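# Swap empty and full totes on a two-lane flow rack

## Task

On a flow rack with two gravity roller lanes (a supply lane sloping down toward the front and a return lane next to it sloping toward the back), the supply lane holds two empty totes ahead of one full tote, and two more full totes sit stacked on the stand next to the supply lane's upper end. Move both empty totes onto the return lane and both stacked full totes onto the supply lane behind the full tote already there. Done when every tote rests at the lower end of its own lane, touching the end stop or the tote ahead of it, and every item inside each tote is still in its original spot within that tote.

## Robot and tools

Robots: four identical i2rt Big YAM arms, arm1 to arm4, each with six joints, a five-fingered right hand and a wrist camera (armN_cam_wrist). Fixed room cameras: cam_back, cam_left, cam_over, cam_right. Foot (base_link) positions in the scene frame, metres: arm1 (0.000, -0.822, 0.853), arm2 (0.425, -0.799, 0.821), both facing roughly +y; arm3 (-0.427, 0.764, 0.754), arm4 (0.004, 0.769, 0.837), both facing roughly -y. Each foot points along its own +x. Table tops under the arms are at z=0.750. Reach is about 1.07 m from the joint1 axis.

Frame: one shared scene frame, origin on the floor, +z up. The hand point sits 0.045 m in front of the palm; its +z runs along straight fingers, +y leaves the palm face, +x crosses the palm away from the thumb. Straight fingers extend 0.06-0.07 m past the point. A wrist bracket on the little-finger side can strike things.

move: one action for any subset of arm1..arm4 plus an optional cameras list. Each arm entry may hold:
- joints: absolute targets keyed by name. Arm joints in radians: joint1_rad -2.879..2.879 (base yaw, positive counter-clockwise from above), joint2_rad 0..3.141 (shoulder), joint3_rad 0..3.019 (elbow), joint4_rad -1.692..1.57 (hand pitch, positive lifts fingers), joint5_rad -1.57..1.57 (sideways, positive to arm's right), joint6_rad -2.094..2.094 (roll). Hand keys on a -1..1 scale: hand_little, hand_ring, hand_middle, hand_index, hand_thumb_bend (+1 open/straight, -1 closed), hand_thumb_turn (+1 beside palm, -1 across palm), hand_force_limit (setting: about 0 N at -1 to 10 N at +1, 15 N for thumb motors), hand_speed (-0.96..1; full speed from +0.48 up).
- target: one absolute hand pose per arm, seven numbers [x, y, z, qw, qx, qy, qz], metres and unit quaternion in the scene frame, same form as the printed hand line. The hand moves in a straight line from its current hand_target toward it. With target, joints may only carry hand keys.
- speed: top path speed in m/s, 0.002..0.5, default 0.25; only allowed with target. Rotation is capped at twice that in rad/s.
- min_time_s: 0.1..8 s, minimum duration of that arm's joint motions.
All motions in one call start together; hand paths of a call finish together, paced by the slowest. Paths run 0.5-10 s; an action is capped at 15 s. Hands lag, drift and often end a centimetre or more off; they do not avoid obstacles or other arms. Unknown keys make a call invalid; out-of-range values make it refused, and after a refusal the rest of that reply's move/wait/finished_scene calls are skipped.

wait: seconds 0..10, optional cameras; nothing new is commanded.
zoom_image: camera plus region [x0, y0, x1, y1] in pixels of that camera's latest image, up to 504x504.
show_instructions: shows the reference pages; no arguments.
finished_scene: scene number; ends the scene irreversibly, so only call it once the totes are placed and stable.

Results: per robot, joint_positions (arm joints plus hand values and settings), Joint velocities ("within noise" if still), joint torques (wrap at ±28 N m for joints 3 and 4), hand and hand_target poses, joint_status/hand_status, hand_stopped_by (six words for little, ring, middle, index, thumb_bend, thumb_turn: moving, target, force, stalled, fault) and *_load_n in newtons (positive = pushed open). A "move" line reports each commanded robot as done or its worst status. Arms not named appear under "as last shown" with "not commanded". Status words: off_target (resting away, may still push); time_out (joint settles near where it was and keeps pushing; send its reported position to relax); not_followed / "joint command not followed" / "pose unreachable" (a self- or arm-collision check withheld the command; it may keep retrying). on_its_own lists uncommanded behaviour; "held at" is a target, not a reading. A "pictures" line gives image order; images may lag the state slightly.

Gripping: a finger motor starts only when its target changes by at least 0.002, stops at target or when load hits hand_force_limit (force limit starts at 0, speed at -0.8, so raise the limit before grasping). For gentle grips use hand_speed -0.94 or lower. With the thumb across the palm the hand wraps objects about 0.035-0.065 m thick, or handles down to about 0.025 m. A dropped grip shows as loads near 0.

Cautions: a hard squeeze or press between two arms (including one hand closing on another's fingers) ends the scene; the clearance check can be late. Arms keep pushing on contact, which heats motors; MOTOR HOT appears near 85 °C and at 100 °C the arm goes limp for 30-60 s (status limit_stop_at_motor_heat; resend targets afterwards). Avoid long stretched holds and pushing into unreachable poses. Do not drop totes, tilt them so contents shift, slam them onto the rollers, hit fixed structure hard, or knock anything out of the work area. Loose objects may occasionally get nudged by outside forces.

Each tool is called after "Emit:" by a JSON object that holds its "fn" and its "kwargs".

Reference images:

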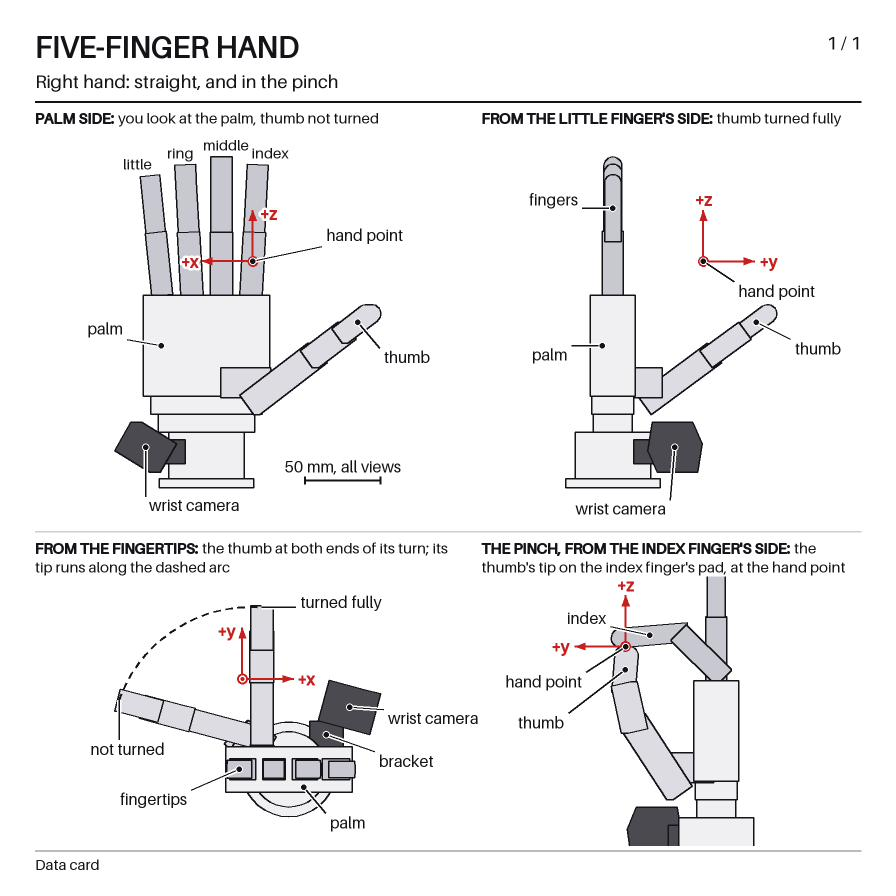

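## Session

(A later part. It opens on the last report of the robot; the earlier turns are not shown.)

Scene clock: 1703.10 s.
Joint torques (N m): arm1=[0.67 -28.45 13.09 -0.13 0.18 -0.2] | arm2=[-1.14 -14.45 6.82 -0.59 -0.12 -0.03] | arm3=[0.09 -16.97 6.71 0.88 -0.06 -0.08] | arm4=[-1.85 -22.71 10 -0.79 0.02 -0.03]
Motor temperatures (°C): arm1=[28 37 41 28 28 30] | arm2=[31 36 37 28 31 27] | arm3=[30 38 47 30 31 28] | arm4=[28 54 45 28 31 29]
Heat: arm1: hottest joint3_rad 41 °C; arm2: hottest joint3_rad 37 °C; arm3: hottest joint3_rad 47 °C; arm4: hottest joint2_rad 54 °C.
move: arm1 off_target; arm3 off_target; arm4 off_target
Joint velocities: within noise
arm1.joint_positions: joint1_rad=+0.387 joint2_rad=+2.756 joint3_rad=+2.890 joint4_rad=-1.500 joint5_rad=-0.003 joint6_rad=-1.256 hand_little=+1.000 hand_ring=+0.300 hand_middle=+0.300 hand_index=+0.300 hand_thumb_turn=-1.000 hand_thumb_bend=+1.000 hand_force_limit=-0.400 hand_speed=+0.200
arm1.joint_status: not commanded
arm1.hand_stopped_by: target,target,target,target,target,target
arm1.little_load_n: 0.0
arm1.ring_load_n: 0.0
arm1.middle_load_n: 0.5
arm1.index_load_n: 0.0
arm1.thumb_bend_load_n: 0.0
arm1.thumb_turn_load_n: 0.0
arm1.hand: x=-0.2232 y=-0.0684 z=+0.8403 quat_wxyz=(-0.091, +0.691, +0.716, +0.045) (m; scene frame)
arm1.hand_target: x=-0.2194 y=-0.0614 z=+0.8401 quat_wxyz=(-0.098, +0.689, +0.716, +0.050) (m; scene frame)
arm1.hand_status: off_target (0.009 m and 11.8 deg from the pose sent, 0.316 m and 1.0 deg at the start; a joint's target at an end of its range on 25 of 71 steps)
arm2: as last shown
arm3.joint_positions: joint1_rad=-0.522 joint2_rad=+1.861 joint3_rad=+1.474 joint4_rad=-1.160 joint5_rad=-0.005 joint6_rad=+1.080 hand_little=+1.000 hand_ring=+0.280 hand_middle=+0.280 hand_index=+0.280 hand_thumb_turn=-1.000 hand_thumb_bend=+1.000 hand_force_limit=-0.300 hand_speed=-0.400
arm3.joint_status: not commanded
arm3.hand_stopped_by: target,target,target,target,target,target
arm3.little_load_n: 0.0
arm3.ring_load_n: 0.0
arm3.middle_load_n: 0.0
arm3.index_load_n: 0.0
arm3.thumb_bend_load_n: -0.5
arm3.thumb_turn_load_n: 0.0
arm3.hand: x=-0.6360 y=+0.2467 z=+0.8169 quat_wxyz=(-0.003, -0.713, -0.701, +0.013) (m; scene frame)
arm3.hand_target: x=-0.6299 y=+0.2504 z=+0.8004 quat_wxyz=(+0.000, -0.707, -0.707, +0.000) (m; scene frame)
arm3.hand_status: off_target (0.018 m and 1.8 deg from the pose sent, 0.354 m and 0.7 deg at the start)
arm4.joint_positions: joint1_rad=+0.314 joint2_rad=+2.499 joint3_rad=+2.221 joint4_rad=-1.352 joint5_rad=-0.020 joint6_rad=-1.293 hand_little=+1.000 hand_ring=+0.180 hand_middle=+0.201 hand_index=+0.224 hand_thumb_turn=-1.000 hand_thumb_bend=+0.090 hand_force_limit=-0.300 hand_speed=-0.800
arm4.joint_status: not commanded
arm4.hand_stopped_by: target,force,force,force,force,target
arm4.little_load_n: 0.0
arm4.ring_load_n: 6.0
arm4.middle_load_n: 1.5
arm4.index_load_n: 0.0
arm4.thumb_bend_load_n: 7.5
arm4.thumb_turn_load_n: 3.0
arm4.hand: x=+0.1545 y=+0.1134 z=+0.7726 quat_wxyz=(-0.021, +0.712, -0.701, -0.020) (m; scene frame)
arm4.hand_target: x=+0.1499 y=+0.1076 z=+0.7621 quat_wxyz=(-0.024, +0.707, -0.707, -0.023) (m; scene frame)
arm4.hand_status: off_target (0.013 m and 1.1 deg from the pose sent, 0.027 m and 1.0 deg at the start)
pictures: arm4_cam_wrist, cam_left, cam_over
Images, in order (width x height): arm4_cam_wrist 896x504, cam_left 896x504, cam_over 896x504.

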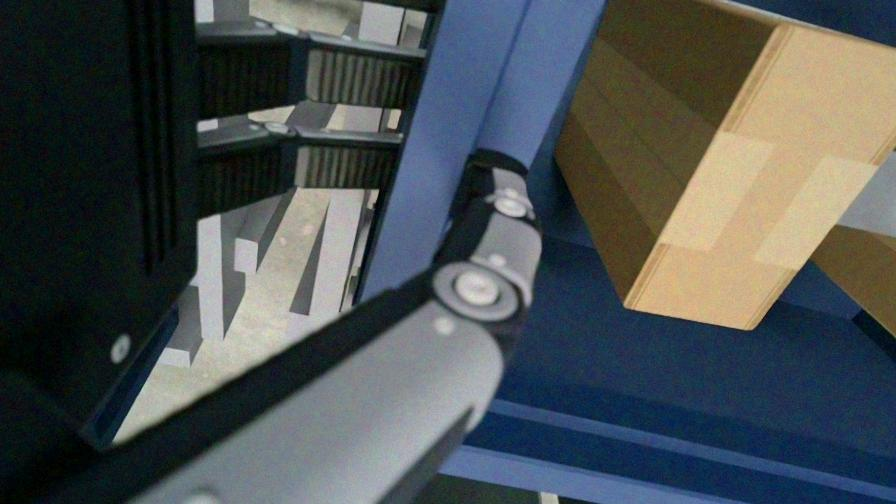

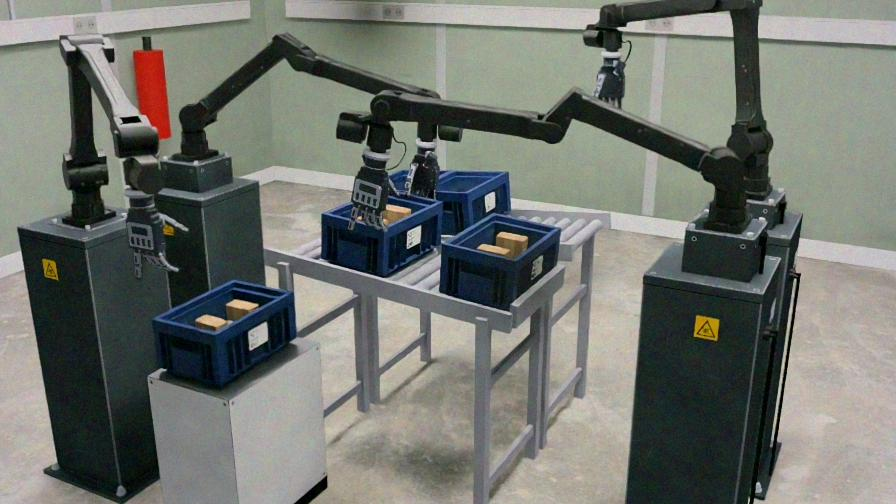

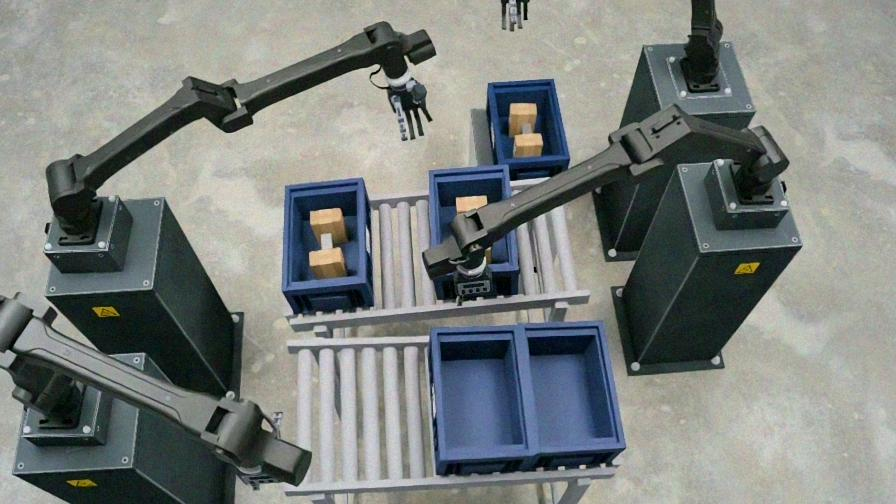

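Emit:
{"fn": "move", "kwargs": {"arm4": {"target":[0.150,0.082,0.762,-0.024,0.7067,-0.7067,-0.024],"speed":0.05}}}

Emit:
{"fn": "move", "kwargs": {"arm4": {"target":[0.150,0.060,0.761,-0.024,0.7067,-0.7067,-0.024],"speed":0.05}, "cameras": ["arm4_cam_wrist","cam_left","cam_over"]}}

Scene clock: 1709.80 s.
Joint torques (N m): arm1=[0.62 -28.34 13.07 -0.12 0.18 -0.16] | arm2=[-1.08 -14.56 6.82 -0.53 -0.13 -0.04] | arm3=[1.08 -16.85 6.72 0.69 -0.1 -0.03] | arm4=[-1.2 -23.3 10.39 -0.85 0.05 0]
Motor temperatures (°C): arm1=[28 39 42 28 28 30] | arm2=[31 36 37 28 31 27] | arm3=[30 38 47 30 31 28] | arm4=[28 55 45 28 31 29]
Heat: arm1: hottest joint3_rad 42 °C; arm2: hottest joint3_rad 37 °C; arm3: hottest joint3_rad 47 °C; arm4: hottest joint2_rad 55 °C.
move: arm4 off_target
Joint velocities: within noise
arm1, arm2, arm3: as last shown
arm1.little_load_n: -0.5
arm3.thumb_bend_load_n: 0.0
arm4.joint_positions: joint1_rad=+0.304 joint2_rad=+2.610 joint3_rad=+2.434 joint4_rad=-1.452 joint5_rad=-0.020 joint6_rad=-1.304 hand_little=+1.000 hand_ring=+0.180 hand_middle=+0.201 hand_index=+0.224 hand_thumb_turn=-1.000 hand_thumb_bend=+0.090 hand_force_limit=-0.300 hand_speed=-0.800
arm4.joint_status: not commanded
arm4.hand_stopped_by: target,force,force,force,force,target
arm4.little_load_n: 0.0
arm4.ring_load_n: 5.5
arm4.middle_load_n: 1.0
arm4.index_load_n: 0.0
arm4.thumb_bend_load_n: 6.0
arm4.thumb_turn_load_n: 1.5
arm4.hand: x=+0.1548 y=+0.0861 z=+0.7713 quat_wxyz=(-0.021, +0.713, -0.701, -0.019) (m; scene frame)
arm4.hand_target: x=+0.1498 y=+0.0825 z=+0.7621 quat_wxyz=(-0.023, +0.707, -0.707, -0.023) (m; scene frame)
arm4.hand_status: off_target (0.011 m and 1.2 deg from the pose sent, 0.033 m and 1.1 deg at the start)
pictures: none

Scene clock: 1711.77 s.
Joint torques (N m): arm1=[0.62 -28.51 13.08 -0.12 0.18 -0.15] | arm2=[-1.08 -14.39 6.84 -0.54 -0.12 -0.05] | arm3=[0.26 -16.26 6.79 0.91 -0.05 -0.1] | arm4=[-1.2 -24.59 10.71 -0.7 0.08 0.02]
Motor temperatures (°C): arm1=[28 39 42 28 28 30] | arm2=[31 36 37 28 31 27] | arm3=[30 38 47 30 31 28] | arm4=[28 55 45 28 31 29]
Heat: arm1: hottest joint3_rad 42 °C; arm2: hottest joint3_rad 37 °C; arm3: hottest joint3_rad 47 °C; arm4: hottest joint2_rad 55 °C.
move: arm4 off_target
Joint velocities: within noise
arm1, arm2, arm3: as last shown
arm1.little_load_n: 0.0
arm1.middle_load_n: 0.0
arm3.ring_load_n: 0.5
arm3.index_load_n: 0.5
arm4.joint_positions: joint1_rad=+0.296 joint2_rad=+2.780 joint3_rad=+2.766 joint4_rad=-1.619 joint5_rad=-0.020 joint6_rad=-1.312 hand_little=+1.000 hand_ring=+0.180 hand_middle=+0.201 hand_index=+0.224 hand_thumb_turn=-1.000 hand_thumb_bend=+0.089 hand_force_limit=-0.300 hand_speed=-0.800
arm4.joint_status: not commanded
arm4.hand_stopped_by: target,force,force,force,force,target
arm4.little_load_n: 0.0
arm4.ring_load_n: 4.0
arm4.middle_load_n: 1.0
arm4.index_load_n: 0.0
arm4.thumb_bend_load_n: 5.5
arm4.thumb_turn_load_n: 1.5
arm4.hand: x=+0.1551 y=+0.0631 z=+0.7702 quat_wxyz=(-0.022, +0.713, -0.701, -0.020) (m; scene frame)
arm4.hand_target: x=+0.1499 y=+0.0607 z=+0.7611 quat_wxyz=(-0.023, +0.707, -0.706, -0.022) (m; scene frame)
arm4.hand_status: off_target (0.011 m and 1.1 deg from the pose sent, 0.028 m and 1.2 deg at the start)
pictures: arm4_cam_wrist, cam_left, cam_over
Images, in order (width x height): arm4_cam_wrist 896x504, cam_left 896x504, cam_over 896x504.

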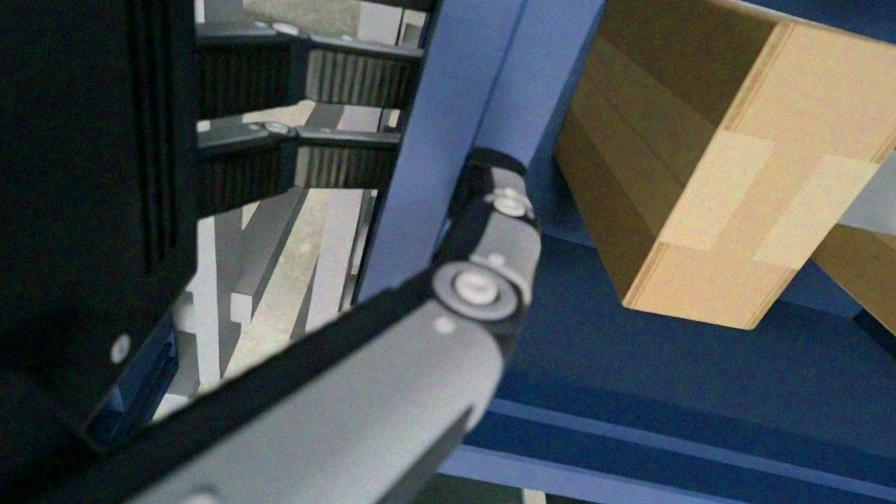

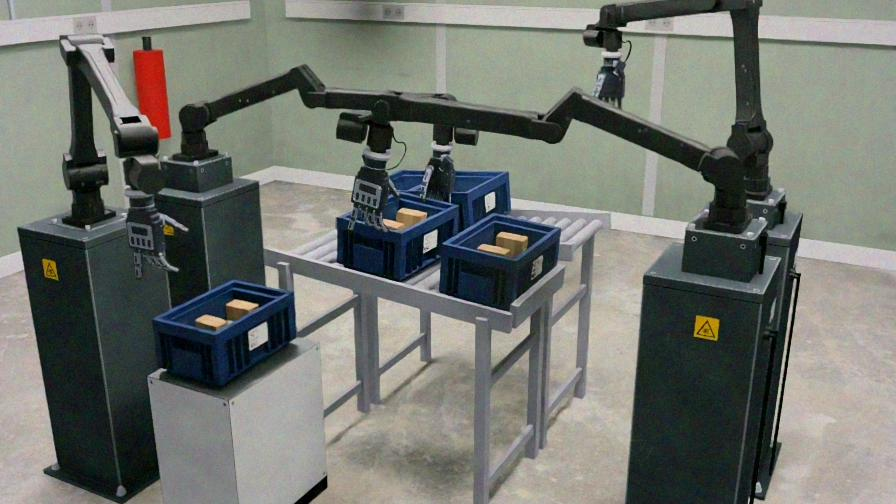

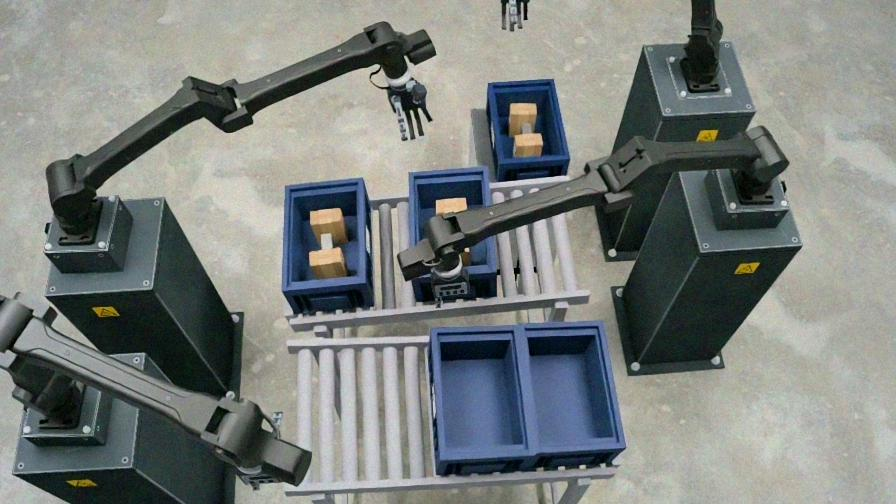

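Emit:
{"fn": "move", "kwargs": {"arm4": {"target":[0.150,0.040,0.760,-0.012,0.707,-0.707,-0.012],"speed":0.05}, "arm1": {"target":[-0.22,-0.04,0.79,-0.09,0.7013,0.7013,0.09],"speed":0.1}}}

Scene clock: 1736.03 s.
Joint torques (N m): arm1=[1.49 -29.74 13.33 0.43 0.44 0.02] | arm2=[-1.08 -14.51 6.82 -0.58 -0.12 -0.04] | arm3=[1.38 -17.26 6.86 0.92 -0.07 -0.03] | arm4=[-1.49 -25.17 10.85 -0.09 0.2 -0.02]
Motor temperatures (°C): arm1=[28 44 43 28 28 30] | arm2=[31 36 37 28 31 27] | arm3=[30 38 46 30 31 28] | arm4=[28 56 48 28 30 29]
Heat: arm1: hottest joint2_rad 44 °C; arm2: hottest joint3_rad 37 °C; arm3: hottest joint3_rad 46 °C; arm4: hottest joint2_rad 56 °C.
move: arm1 off_target; arm4 off_target
Joint velocities: within noise
arm1.joint_positions: joint1_rad=+0.387 joint2_rad=+2.836 joint3_rad=+2.890 joint4_rad=-1.390 joint5_rad=+0.077 joint6_rad=-1.245 hand_little=+1.000 hand_ring=+0.300 hand_middle=+0.300 hand_index=+0.300 hand_thumb_turn=-1.000 hand_thumb_bend=+1.000 hand_force_limit=-0.400 hand_speed=+0.200
arm1.joint_status: not commanded
arm1.hand_stopped_by: target,target,target,target,target,target
arm1.little_load_n: 0.0
arm1.ring_load_n: 0.0
arm1.middle_load_n: 0.0
arm1.index_load_n: 0.0
arm1.thumb_bend_load_n: 0.0
arm1.thumb_turn_load_n: 0.0
arm1.hand: x=-0.2140 y=-0.0492 z=+0.7846 quat_wxyz=(-0.087, +0.696, +0.707, +0.087) (m; scene frame)
arm1.hand_target: x=-0.2195 y=-0.0413 z=+0.7902 quat_wxyz=(-0.104, +0.698, +0.702, +0.096) (m; scene frame)
arm1.hand_status: off_target (0.012 m and 1.0 deg from the pose sent, 0.058 m and 5.5 deg at the start; a joint's target at an end of its range on 24 of 42 steps)
arm2, arm3: as last shown
arm2.thumb_bend_load_n: -0.5
arm3.ring_load_n: 0.0
arm3.index_load_n: 0.0
arm4.joint_positions: joint1_rad=+0.292 joint2_rad=+2.836 joint3_rad=+2.876 joint4_rad=-1.627 joint5_rad=-0.013 joint6_rad=-1.320 hand_little=+1.000 hand_ring=+0.180 hand_middle=+0.201 hand_index=+0.224 hand_thumb_turn=-1.000 hand_thumb_bend=+0.089 hand_force_limit=-0.300 hand_speed=-0.800
arm4.joint_status: not commanded
arm4.hand_stopped_by: target,force,force,force,force,target
arm4.little_load_n: 0.0
arm4.ring_load_n: 5.5
arm4.middle_load_n: 0.0
arm4.index_load_n: 0.0
arm4.thumb_bend_load_n: 5.0
arm4.thumb_turn_load_n: -0.5
arm4.hand: x=+0.1547 y=+0.0470 z=+0.7675 quat_wxyz=(-0.008, +0.714, -0.700, -0.002) (m; scene frame)
arm4.hand_target: x=+0.1496 y=+0.0415 z=+0.7600 quat_wxyz=(-0.003, +0.709, -0.705, +0.002) (m; scene frame)
arm4.hand_status: off_target (0.011 m and 1.7 deg from the pose sent, 0.026 m and 1.8 deg at the start; a joint's target at an end of its range on 26 of 41 steps)
pictures: none

Emit:
{"fn": "move", "kwargs": {"arm4": {"target":[0.150,0.022,0.759,0.03,0.7065,-0.7065,0.03],"speed":0.05}, "cameras": ["arm4_cam_wrist","arm1_cam_wrist","cam_left"]}}

Scene clock: 1744.67 s.
Joint torques (N m): arm1=[1.49 -29.39 13.09 0.44 0.43 0.02] | arm2=[-1.08 -14.51 6.84 -0.5 -0.13 -0.03] | arm3=[0.5 -16.62 6.63 0.58 -0.12 -0.04] | arm4=[-1.03 -28.75 6.08 0.46 0.16 0.07]
Motor temperatures (°C): arm1=[28 45 42 28 28 30] | arm2=[31 36 37 28 31 27] | arm3=[30 37 45 30 31 28] | arm4=[28 58 49 28 30 29]
Heat: arm1: hottest joint2_rad 45 °C; arm2: hottest joint3_rad 37 °C; arm3: hottest joint3_rad 45 °C; arm4: hottest joint2_rad 58 °C.
move: arm4 done
Joint velocities: within noise
arm1, arm2, arm3: as last shown
arm2.little_load_n: 0.5
arm2.ring_load_n: 0.5
arm2.thumb_bend_load_n: 0.0
arm3.thumb_bend_load_n: -0.5
arm4.joint_positions: joint1_rad=+0.291 joint2_rad=+2.828 joint3_rad=+2.849 joint4_rad=-1.512 joint5_rad=+0.018 joint6_rad=-1.320 hand_little=+1.000 hand_ring=+0.180 hand_middle=+0.201 hand_index=+0.224 hand_thumb_turn=-1.000 hand_thumb_bend=+0.088 hand_force_limit=-0.300 hand_speed=-0.800
arm4.joint_status: not commanded
arm4.hand_stopped_by: target,force,force,force,force,target
arm4.little_load_n: 0.0
arm4.ring_load_n: 2.0
arm4.middle_load_n: 0.0
arm4.index_load_n: 0.0
arm4.thumb_bend_load_n: 2.5
arm4.thumb_turn_load_n: 0.0
arm4.hand: x=+0.1550 y=+0.0208 z=+0.7609 quat_wxyz=(+0.030, +0.713, -0.700, +0.031) (m; scene frame)
arm4.hand_target: x=+0.1500 y=+0.0218 z=+0.7591 quat_wxyz=(+0.029, +0.706, -0.707, +0.029) (m; scene frame)
arm4.hand_status: done (0.006 m and 1.1 deg from the pose sent, 0.027 m and 5.8 deg at the start)
pictures: arm1_cam_wrist, arm4_cam_wrist, cam_left
Images, in order (width x height): arm1_cam_wrist 896x504, arm4_cam_wrist 896x504, cam_left 896x504.

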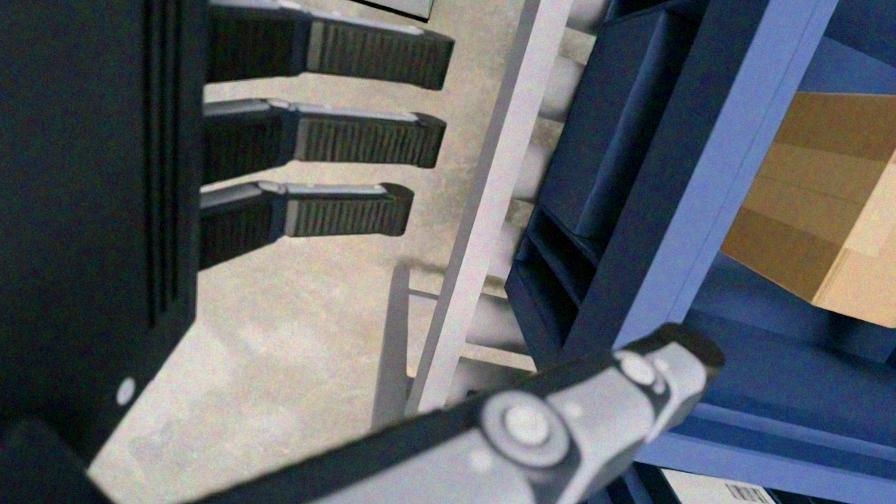

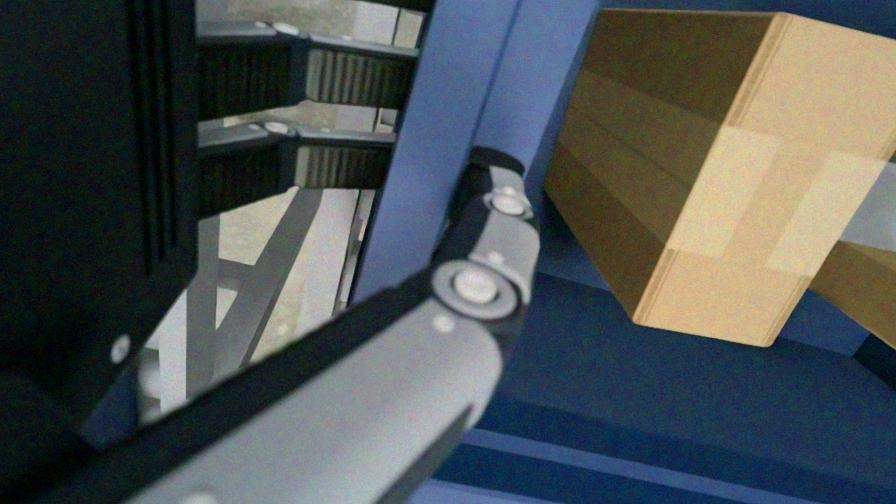

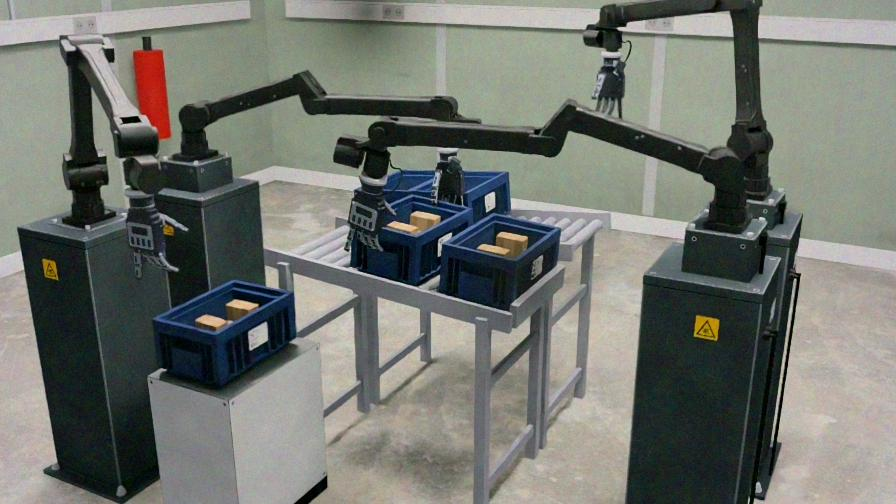

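Emit:
{"fn": "move", "kwargs": {"arm4": {"target":[0.150,0.004,0.757,0.05,0.7053,-0.7053,0.05],"speed":0.05}, "cameras": ["arm4_cam_wrist","arm1_cam_wrist","cam_over"]}}

Scene clock: 1755.20 s.
Joint torques (N m): arm1=[1.49 -29.57 13.09 0.44 0.44 0.02] | arm2=[-1.08 -14.68 6.84 -0.55 -0.12 -0.03] | arm3=[-0.03 -16.15 6.61 1.01 -0.05 0.02] | arm4=[-1.32 -27.11 8.66 0.83 0.33 0.02]
Motor temperatures (°C): arm1=[28 47 42 28 28 30] | arm2=[31 36 37 28 31 27] | arm3=[29 37 45 30 31 28] | arm4=[28 57 48 28 30 29]
Heat: arm1: hottest joint2_rad 47 °C; arm2: hottest joint3_rad 37 °C; arm3: hottest joint3_rad 45 °C; arm4: hottest joint2_rad 57 °C.
move: arm4 done
Joint velocities: within noise
arm1, arm3: as last shown
arm2.joint_positions: joint1_rad=-0.411 joint2_rad=+1.718 joint3_rad=+1.601 joint4_rad=-1.434 joint5_rad=-0.003 joint6_rad=+1.112 hand_little=+1.000 hand_ring=+0.180 hand_middle=+0.180 hand_index=+0.180 hand_thumb_turn=-1.000 hand_thumb_bend=+1.000 hand_force_limit=-0.400 hand_speed=-0.400
arm2.joint_status: not commanded
arm2.hand_stopped_by: target,target,target,target,target,target
arm2.little_load_n: 0.0
arm2.ring_load_n: 0.0
arm2.middle_load_n: 0.0
arm2.index_load_n: 0.0
arm2.thumb_bend_load_n: 0.0
arm2.thumb_turn_load_n: 0.0
arm2.hand: x=+0.5978 y=-0.2935 z=+1.0035 quat_wxyz=(-0.010, +0.708, -0.706, -0.002) (m; scene frame)
arm2.hand_target: x=+0.5999 y=-0.2999 z=+1.0002 quat_wxyz=(+0.000, +0.707, -0.707, +0.000) (m; scene frame)
arm2.hand_status: not commanded
arm3.thumb_bend_load_n: 0.0
arm4.joint_positions: joint1_rad=+0.290 joint2_rad=+2.829 joint3_rad=+2.847 joint4_rad=-1.471 joint5_rad=+0.029 joint6_rad=-1.320 hand_little=+1.000 hand_ring=+0.180 hand_middle=+0.201 hand_index=+0.224 hand_thumb_turn=-1.000 hand_thumb_bend=+0.088 hand_force_limit=-0.300 hand_speed=-0.800
arm4.joint_status: not commanded
arm4.hand_stopped_by: target,force,force,force,force,target
arm4.little_load_n: 0.0
arm4.ring_load_n: 5.0
arm4.middle_load_n: 0.0
arm4.index_load_n: 0.0
arm4.thumb_bend_load_n: 2.5
arm4.thumb_turn_load_n: 0.0
arm4.hand: x=+0.1553 y=+0.0100 z=+0.7600 quat_wxyz=(+0.044, +0.712, -0.700, +0.045) (m; scene frame)
arm4.hand_target: x=+0.1498 y=+0.0043 z=+0.7571 quat_wxyz=(+0.050, +0.705, -0.705, +0.051) (m; scene frame)
arm4.hand_status: done (0.008 m and 1.3 deg from the pose sent, 0.018 m and 3.4 deg at the start)
pictures: arm1_cam_wrist, arm4_cam_wrist, cam_over
Images, in order (width x height): arm1_cam_wrist 896x504, arm4_cam_wrist 896x504, cam_over 896x504.

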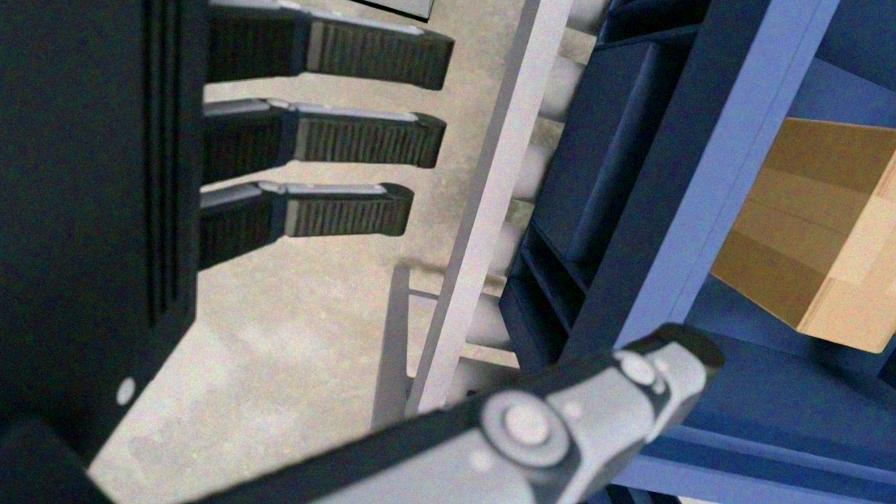

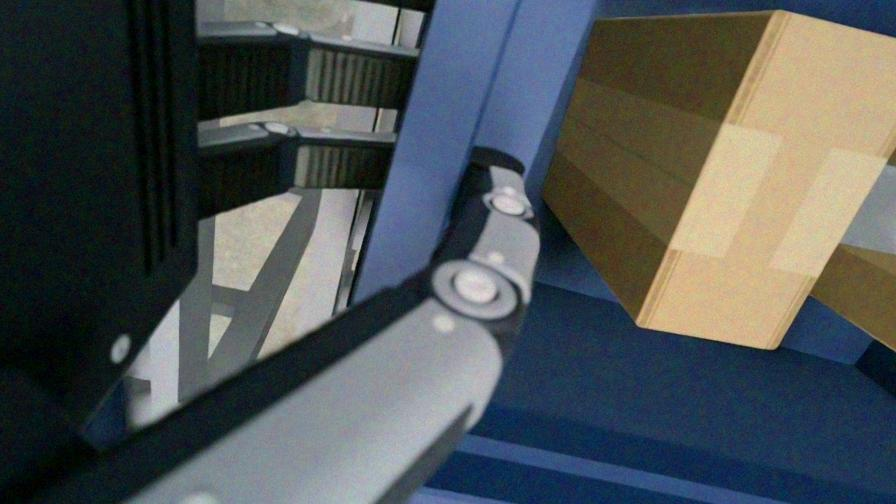

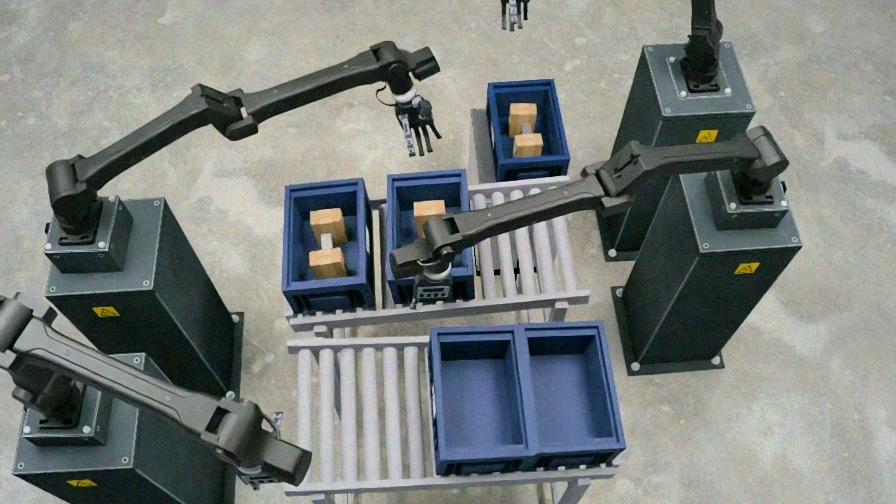

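Emit:
{"fn": "zoom_image", "kwargs": {"camera": "cam_over", "region": [270, 160, 490, 320]}}

Emit:
{"fn": "zoom_image", "kwargs": {"camera": "arm1_cam_wrist", "region": [500, 0, 896, 400]}}

Scaled by 2.291.

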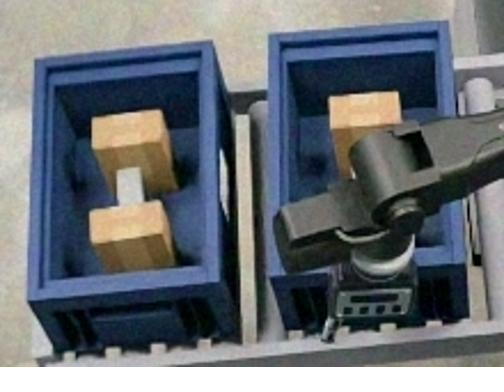

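Scaled by 1.260.

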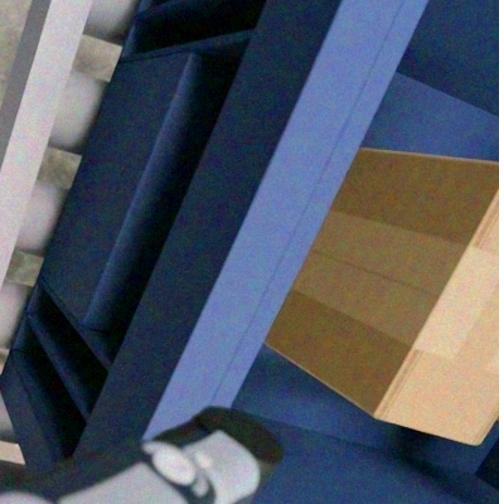

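Emit:
{"fn": "move", "kwargs": {"arm1": {"target":[-0.200,-0.046,0.761,-0.086,0.7018,0.7018,0.086],"speed":0.06}, "cameras": ["arm1_cam_wrist"]}}

Scene clock: 1806.03 s.
Joint torques (N m): arm1=[0.5 -30.8 9.22 0.69 0.15 -0.1] | arm2=[-1.03 -14.68 6.82 -0.55 -0.12 -0.03] | arm3=[0.26 -16.97 6.94 0.64 -0.08 0.02] | arm4=[-1.38 -27.11 8.83 0.79 0.32 0.02]
Motor temperatures (°C): arm1=[28 51 43 28 28 30] | arm2=[31 36 37 28 31 27] | arm3=[29 36 44 30 31 28] | arm4=[28 53 49 28 30 29]
Heat: arm1: hottest joint2_rad 51 °C; arm2: hottest joint3_rad 37 °C; arm3: hottest joint3_rad 44 °C; arm4: hottest joint2_rad 53 °C.
move: arm1 done
Joint velocities: within noise
arm1.joint_positions: joint1_rad=+0.376 joint2_rad=+2.836 joint3_rad=+2.821 joint4_rad=-1.339 joint5_rad=+0.077 joint6_rad=-1.245 hand_little=+1.000 hand_ring=+0.300 hand_middle=+0.300 hand_index=+0.300 hand_thumb_turn=-1.000 hand_thumb_bend=+1.000 hand_force_limit=-0.400 hand_speed=+0.200
arm1.joint_status: not commanded
arm1.hand_stopped_by: target,target,target,target,target,target
arm1.little_load_n: 0.0
arm1.ring_load_n: 0.0
arm1.middle_load_n: 0.0
arm1.index_load_n: 0.0
arm1.thumb_bend_load_n: 0.0
arm1.thumb_turn_load_n: 0.0
arm1.hand: x=-0.2039 y=-0.0509 z=+0.7580 quat_wxyz=(-0.079, +0.701, +0.704, +0.084) (m; scene frame)
arm1.hand_target: x=-0.2001 y=-0.0460 z=+0.7611 quat_wxyz=(-0.086, +0.702, +0.702, +0.086) (m; scene frame)
arm1.hand_status: done (0.007 m and 0.9 deg from the pose sent, 0.028 m and 0.9 deg at the start)
arm2, arm3, arm4: as last shown
arm3.middle_load_n: 0.5
arm3.thumb_turn_load_n: 0.5
arm4.middle_load_n: 0.5
pictures: arm1_cam_wrist
Images, in order (width x height): arm1_cam_wrist 896x504.

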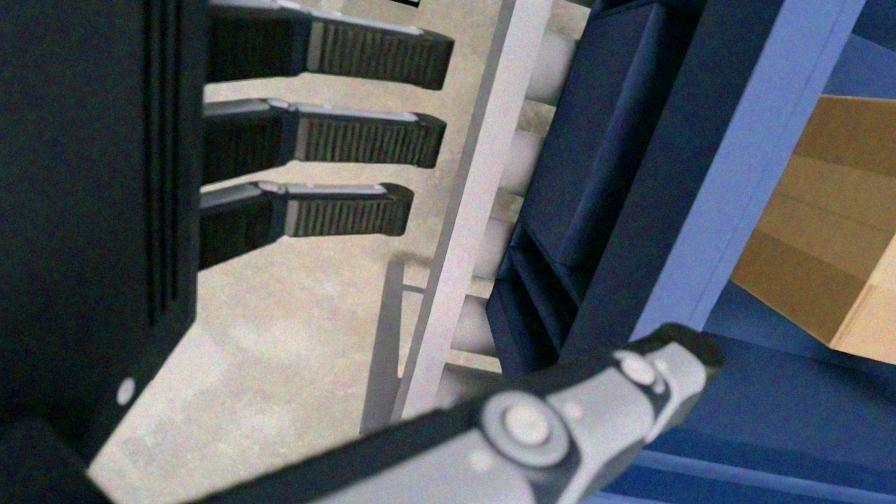

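Emit:
{"fn": "move", "kwargs": {"arm1": {"target":[-0.133,-0.045,0.759,-0.086,0.7018,0.7018,0.086],"speed":0.06}, "cameras": ["arm1_cam_wrist","cam_left"]}}

Scene clock: 1827.20 s.
Joint torques (N m): arm1=[0.44 -31.27 8.88 0.34 0.25 -0.16] | arm2=[-1.08 -14.45 6.8 -0.55 -0.13 -0.03] | arm3=[0.26 -16.79 6.84 0.7 0 -0.02] | arm4=[-1.61 -27.28 8.77 0.72 0.32 0.03]
Motor temperatures (°C): arm1=[28 52 43 28 28 30] | arm2=[31 36 37 28 31 27] | arm3=[29 36 43 30 31 28] | arm4=[28 53 49 28 30 29]
Heat: arm1: hottest joint2_rad 52 °C; arm2: hottest joint3_rad 37 °C; arm3: hottest joint3_rad 43 °C; arm4: hottest joint2_rad 53 °C.
move: arm1 off_target
Joint velocities: within noise
arm1.joint_positions: joint1_rad=+0.299 joint2_rad=+2.685 joint3_rad=+2.501 joint4_rad=-1.168 joint5_rad=+0.056 joint6_rad=-1.317 hand_little=+1.000 hand_ring=+0.300 hand_middle=+0.300 hand_index=+0.300 hand_thumb_turn=-1.000 hand_thumb_bend=+1.000 hand_force_limit=-0.400 hand_speed=+0.200
arm1.joint_status: not commanded
arm1.hand_stopped_by: target,target,target,target,target,target
arm1.little_load_n: 0.0
arm1.ring_load_n: 0.0
arm1.middle_load_n: 0.0
arm1.index_load_n: 0.5
arm1.thumb_bend_load_n: 0.0
arm1.thumb_turn_load_n: 0.5
arm1.hand: x=-0.1411 y=-0.0512 z=+0.7505 quat_wxyz=(-0.079, +0.702, +0.703, +0.081) (m; scene frame)
arm1.hand_target: x=-0.1331 y=-0.0452 z=+0.7590 quat_wxyz=(-0.086, +0.702, +0.702, +0.086) (m; scene frame)
arm1.hand_status: off_target (0.013 m and 1.0 deg from the pose sent, 0.071 m and 0.9 deg at the start)
arm2, arm3, arm4: as last shown
arm2.thumb_bend_load_n: -0.5
arm3.middle_load_n: 0.0
arm3.thumb_turn_load_n: 0.0
arm4.joint_positions: joint1_rad=+0.290 joint2_rad=+2.829 joint3_rad=+2.847 joint4_rad=-1.470 joint5_rad=+0.029 joint6_rad=-1.320 hand_little=+1.000 hand_ring=+0.180 hand_middle=+0.201 hand_index=+0.224 hand_thumb_turn=-1.000 hand_thumb_bend=+0.088 hand_force_limit=-0.300 hand_speed=-0.800
arm4.middle_load_n: 0.0
arm4.thumb_turn_load_n: -0.5
arm4.hand: x=+0.1553 y=+0.0096 z=+0.7600 quat_wxyz=(+0.045, +0.712, -0.700, +0.045) (m; scene frame)
arm4.hand_target: x=+0.1498 y=+0.0042 z=+0.7571 quat_wxyz=(+0.050, +0.705, -0.705, +0.051) (m; scene frame)
pictures: arm1_cam_wrist, cam_left
Images, in order (width x height): arm1_cam_wrist 896x504, cam_left 896x504.

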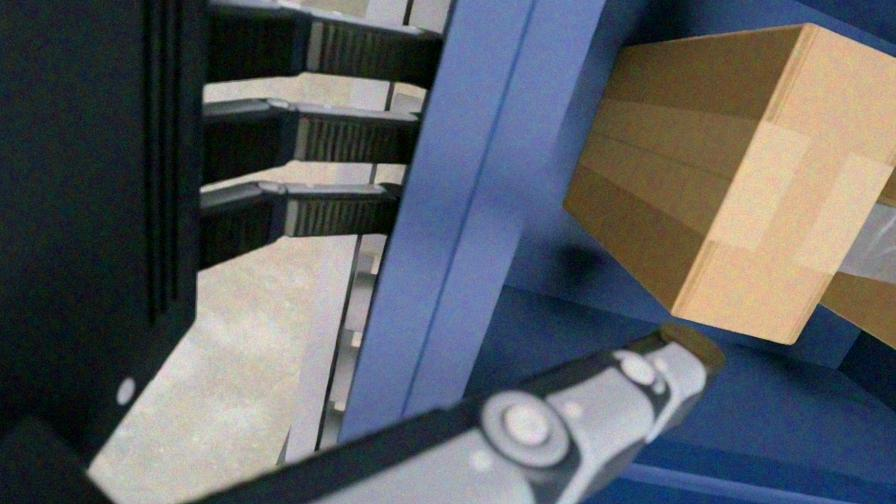

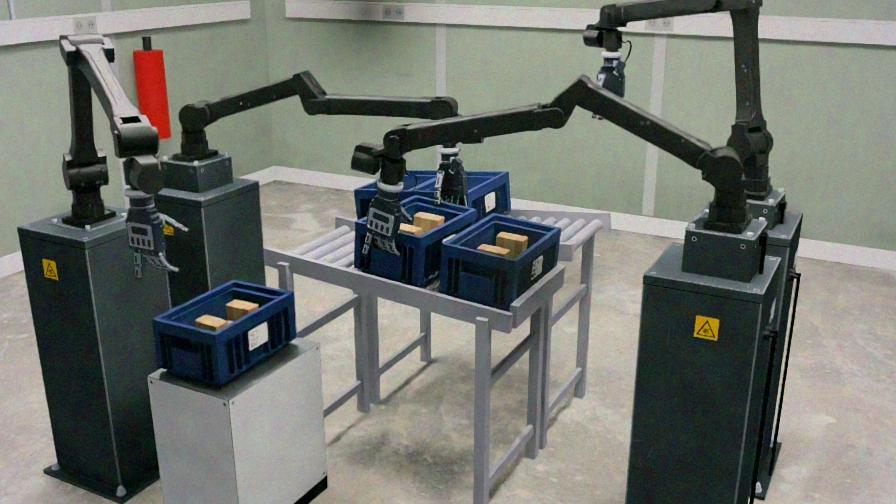

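Emit:
{"fn": "move", "kwargs": {"arm1": {"target":[-0.170,-0.045,0.775,-0.086,0.7018,0.7018,0.086],"speed":0.08}}}

Emit:
{"fn": "move", "kwargs": {"arm1": {"target":[-0.131,-0.045,0.767,-0.086,0.7018,0.7018,0.086],"speed":0.06}, "cameras": ["arm1_cam_wrist"]}}

Scene clock: 1838.03 s.
Joint torques (N m): arm1=[1.08 -27.28 13.42 -0.47 0.42 0.02] | arm2=[-1.2 -14.56 6.84 -0.57 -0.12 -0.03] | arm3=[0.56 -17.26 6.93 0.7 -0.07 0.01] | arm4=[-1.26 -27.34 8.58 0.57 0.29 0.01]
Motor temperatures (°C): arm1=[28 50 43 28 28 30] | arm2=[31 36 37 28 31 27] | arm3=[29 36 43 30 31 28] | arm4=[28 54 49 28 30 29]
Heat: arm1: hottest joint2_rad 50 °C; arm2: hottest joint3_rad 37 °C; arm3: hottest joint3_rad 43 °C; arm4: hottest joint2_rad 54 °C.
move: arm1 done
Joint velocities: within noise
arm1.joint_positions: joint1_rad=+0.330 joint2_rad=+2.688 joint3_rad=+2.588 joint4_rad=-1.238 joint5_rad=+0.062 joint6_rad=-1.294 hand_little=+1.000 hand_ring=+0.300 hand_middle=+0.300 hand_index=+0.300 hand_thumb_turn=-1.000 hand_thumb_bend=+1.000 hand_force_limit=-0.400 hand_speed=+0.200
arm1.joint_status: not commanded
arm1.hand_stopped_by: target,target,target,target,target,target
arm1.little_load_n: 0.0
arm1.ring_load_n: 0.0
arm1.middle_load_n: 0.0
arm1.index_load_n: 0.0
arm1.thumb_bend_load_n: 0.0
arm1.thumb_turn_load_n: 0.0
arm1.hand: x=-0.1676 y=-0.0490 z=+0.7814 quat_wxyz=(-0.086, +0.699, +0.705, +0.085) (m; scene frame)
arm1.hand_target: x=-0.1698 y=-0.0455 z=+0.7750 quat_wxyz=(-0.087, +0.702, +0.702, +0.087) (m; scene frame)
arm1.hand_status: done (0.008 m and 0.6 deg from the pose sent, 0.038 m and 1.0 deg at the start)
arm2, arm4: as last shown
arm2.little_load_n: -0.5
arm2.ring_load_n: 0.5
arm2.thumb_bend_load_n: 0.0
arm3.joint_positions: joint1_rad=-0.522 joint2_rad=+1.861 joint3_rad=+1.474 joint4_rad=-1.160 joint5_rad=-0.005 joint6_rad=+1.080 hand_little=+1.000 hand_ring=+0.280 hand_middle=+0.280 hand_index=+0.280 hand_thumb_turn=-1.000 hand_thumb_bend=+1.000 hand_force_limit=-0.300 hand_speed=-0.400
arm3.joint_status: not commanded
arm3.hand_stopped_by: target,target,target,target,target,target
arm3.little_load_n: 0.0
arm3.ring_load_n: 0.0
arm3.middle_load_n: 0.0
arm3.index_load_n: 0.0
arm3.thumb_bend_load_n: 0.0
arm3.thumb_turn_load_n: 0.0
arm3.hand: x=-0.6360 y=+0.2467 z=+0.8169 quat_wxyz=(-0.003, -0.713, -0.701, +0.013) (m; scene frame)
arm3.hand_target: x=-0.6299 y=+0.2504 z=+0.8004 quat_wxyz=(+0.000, -0.707, -0.707, +0.000) (m; scene frame)
arm3.hand_status: not commanded
arm4.joint_positions: joint1_rad=+0.290 joint2_rad=+2.829 joint3_rad=+2.847 joint4_rad=-1.466 joint5_rad=+0.029 joint6_rad=-1.320 hand_little=+1.000 hand_ring=+0.180 hand_middle=+0.201 hand_index=+0.224 hand_thumb_turn=-1.000 hand_thumb_bend=+0.088 hand_force_limit=-0.300 hand_speed=-0.800
arm4.thumb_turn_load_n: 0.0
arm4.hand: x=+0.1553 y=+0.0085 z=+0.7597 quat_wxyz=(+0.046, +0.712, -0.700, +0.047) (m; scene frame)
arm4.hand_target: x=+0.1498 y=+0.0043 z=+0.7571 quat_wxyz=(+0.050, +0.705, -0.705, +0.051) (m; scene frame)
pictures: none

Scene clock: 1839.33 s.
Joint torques (N m): arm1=[-0.03 -31.09 9.18 0.42 0.58 -0.27] | arm2=[-1.2 -14.56 6.84 -0.54 -0.12 -0.02] | arm3=[0.91 -16.97 6.54 0.91 -0.07 -0.02] | arm4=[-1.79 -27.22 8.65 0.51 0.32 0.01]
Motor temperatures (°C): arm1=[28 49 43 28 28 30] | arm2=[31 36 37 28 31 27] | arm3=[29 36 43 30 31 28] | arm4=[28 54 49 28 30 29]
Heat: arm1: hottest joint2_rad 49 °C; arm2: hottest joint3_rad 37 °C; arm3: hottest joint3_rad 43 °C; arm4: hottest joint2_rad 54 °C.
move: arm1 off_target
Joint velocities: within noise
arm1.joint_positions: joint1_rad=+0.301 joint2_rad=+2.678 joint3_rad=+2.498 joint4_rad=-1.180 joint5_rad=+0.047 joint6_rad=-1.312 hand_little=+1.000 hand_ring=+0.300 hand_middle=+0.300 hand_index=+0.300 hand_thumb_turn=-1.000 hand_thumb_bend=+1.000 hand_force_limit=-0.400 hand_speed=+0.200
arm1.joint_status: not commanded
arm1.hand_stopped_by: target,target,target,target,target,target
arm1.little_load_n: 0.0
arm1.ring_load_n: 0.0
arm1.middle_load_n: 0.0
arm1.index_load_n: 2.0
arm1.thumb_bend_load_n: 0.0
arm1.thumb_turn_load_n: 0.0
arm1.hand: x=-0.1441 y=-0.0547 z=+0.7536 quat_wxyz=(-0.078, +0.703, +0.703, +0.075) (m; scene frame)
arm1.hand_target: x=-0.1310 y=-0.0453 z=+0.7670 quat_wxyz=(-0.086, +0.702, +0.702, +0.086) (m; scene frame)
arm1.hand_status: off_target (0.021 m and 1.6 deg from the pose sent, 0.040 m and 0.6 deg at the start)
arm2, arm3, arm4: as last shown
arm2.little_load_n: 0.0
arm2.ring_load_n: 0.0
arm2.thumb_bend_load_n: -0.5
arm3.thumb_bend_load_n: -0.5
arm4.little_load_n: -0.5
arm4.thumb_bend_load_n: 2.0
pictures: arm1_cam_wrist
Images, in order (width x height): arm1_cam_wrist 896x504.

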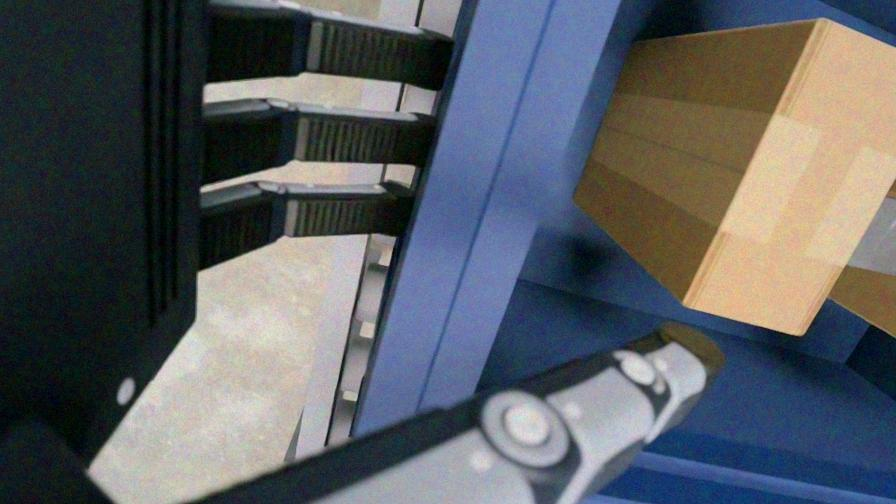

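Emit:
{"fn": "move", "kwargs": {"arm1": {"target":[-0.170,-0.045,0.790,-0.086,0.7018,0.7018,0.086],"speed":0.08}}}

Emit:
{"fn": "move", "kwargs": {"arm1": {"target":[-0.170,-0.044,0.770,-0.086,0.7018,0.7018,0.086],"speed":0.08}, "cameras": ["arm1_cam_wrist"]}}

Scene clock: 1857.97 s.
Joint torques (N m): arm1=[1.61 -27.34 13.33 -0.4 0.42 0.06] | arm2=[-1.08 -14.39 6.82 -0.59 -0.12 -0.02] | arm3=[1.14 -15.74 6.79 0.87 -0.02 -0.06] | arm4=[-1.14 -27.52 8.62 0.42 0.29 0.01]
Motor temperatures (°C): arm1=[28 50 41 28 28 30] | arm2=[31 36 37 28 31 27] | arm3=[29 36 43 30 31 28] | arm4=[28 55 49 28 30 29]
Heat: arm1: hottest joint2_rad 50 °C; arm2: hottest joint3_rad 37 °C; arm3: hottest joint3_rad 43 °C; arm4: hottest joint2_rad 55 °C.
move: arm1 done
Joint velocities: within noise
arm1.joint_positions: joint1_rad=+0.327 joint2_rad=+2.678 joint3_rad=+2.609 joint4_rad=-1.268 joint5_rad=+0.061 joint6_rad=-1.294 hand_little=+1.000 hand_ring=+0.300 hand_middle=+0.300 hand_index=+0.300 hand_thumb_turn=-1.000 hand_thumb_bend=+1.000 hand_force_limit=-0.400 hand_speed=+0.200
arm1.joint_status: not commanded
arm1.hand_stopped_by: target,target,target,target,target,target
arm1.little_load_n: 0.0
arm1.ring_load_n: 0.0
arm1.middle_load_n: 0.5
arm1.index_load_n: 0.0
arm1.thumb_bend_load_n: 0.0
arm1.thumb_turn_load_n: 0.0
arm1.hand: x=-0.1651 y=-0.0484 z=+0.7965 quat_wxyz=(-0.086, +0.700, +0.704, +0.085) (m; scene frame)
arm1.hand_target: x=-0.1700 y=-0.0455 z=+0.7899 quat_wxyz=(-0.087, +0.702, +0.702, +0.086) (m; scene frame)
arm1.hand_status: done (0.009 m and 0.4 deg from the pose sent, 0.046 m and 1.6 deg at the start)
arm2, arm3, arm4: as last shown
arm2.thumb_bend_load_n: 0.0
arm3.thumb_bend_load_n: 0.0
arm4.little_load_n: 0.0
arm4.thumb_bend_load_n: 2.5
arm4.thumb_turn_load_n: -0.5
pictures: none

Scene clock: 1859.13 s.
Joint torques (N m): arm1=[1.55 -27.75 12.56 0.35 0.41 0.02] | arm2=[-1.2 -14.51 6.84 -0.58 -0.12 -0.04] | arm3=[1.2 -16.44 6.76 0.61 -0.11 -0.06] | arm4=[-1.44 -27.16 8.68 0.59 0.32 0.02]
Motor temperatures (°C): arm1=[28 50 41 28 28 30] | arm2=[31 36 37 28 31 27] | arm3=[29 36 43 30 31 28] | arm4=[28 55 49 28 30 29]
Heat: arm1: hottest joint2_rad 50 °C; arm2: hottest joint3_rad 37 °C; arm3: hottest joint3_rad 43 °C; arm4: hottest joint2_rad 55 °C.
move: arm1 done
Joint velocities: within noise
arm1.joint_positions: joint1_rad=+0.327 joint2_rad=+2.705 joint3_rad=+2.609 joint4_rad=-1.255 joint5_rad=+0.061 joint6_rad=-1.294 hand_little=+1.000 hand_ring=+0.300 hand_middle=+0.300 hand_index=+0.300 hand_thumb_turn=-1.000 hand_thumb_bend=+1.000 hand_force_limit=-0.400 hand_speed=+0.200
arm1.joint_status: not commanded
arm1.hand_stopped_by: target,target,target,target,target,target
arm1.little_load_n: 0.0
arm1.ring_load_n: 0.0
arm1.middle_load_n: 0.0
arm1.index_load_n: 0.0
arm1.thumb_bend_load_n: 0.0
arm1.thumb_turn_load_n: 0.0
arm1.hand: x=-0.1645 y=-0.0500 z=+0.7766 quat_wxyz=(-0.080, +0.700, +0.705, +0.082) (m; scene frame)
arm1.hand_target: x=-0.1700 y=-0.0446 z=+0.7700 quat_wxyz=(-0.087, +0.702, +0.702, +0.086) (m; scene frame)
arm1.hand_status: done (0.010 m and 1.0 deg from the pose sent, 0.027 m and 0.4 deg at the start)
arm2, arm3, arm4: as last shown
arm4.ring_load_n: 5.5
pictures: arm1_cam_wrist
Images, in order (width x height): arm1_cam_wrist 896x504.

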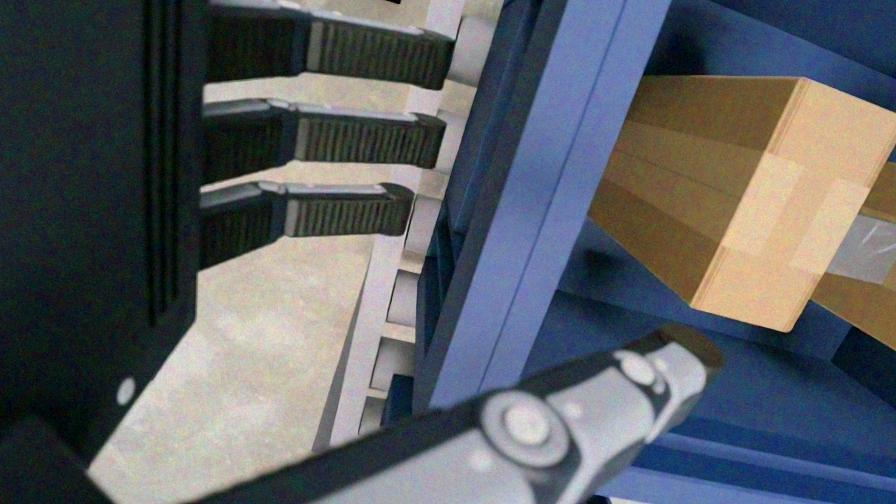

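Emit:
{"fn": "zoom_image", "kwargs": {"camera": "arm1_cam_wrist", "region": [380, 150, 680, 350]}}

Scaled by 1.680.

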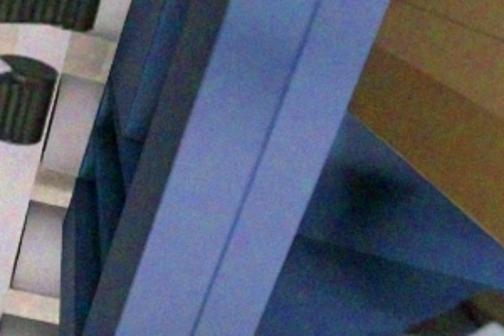

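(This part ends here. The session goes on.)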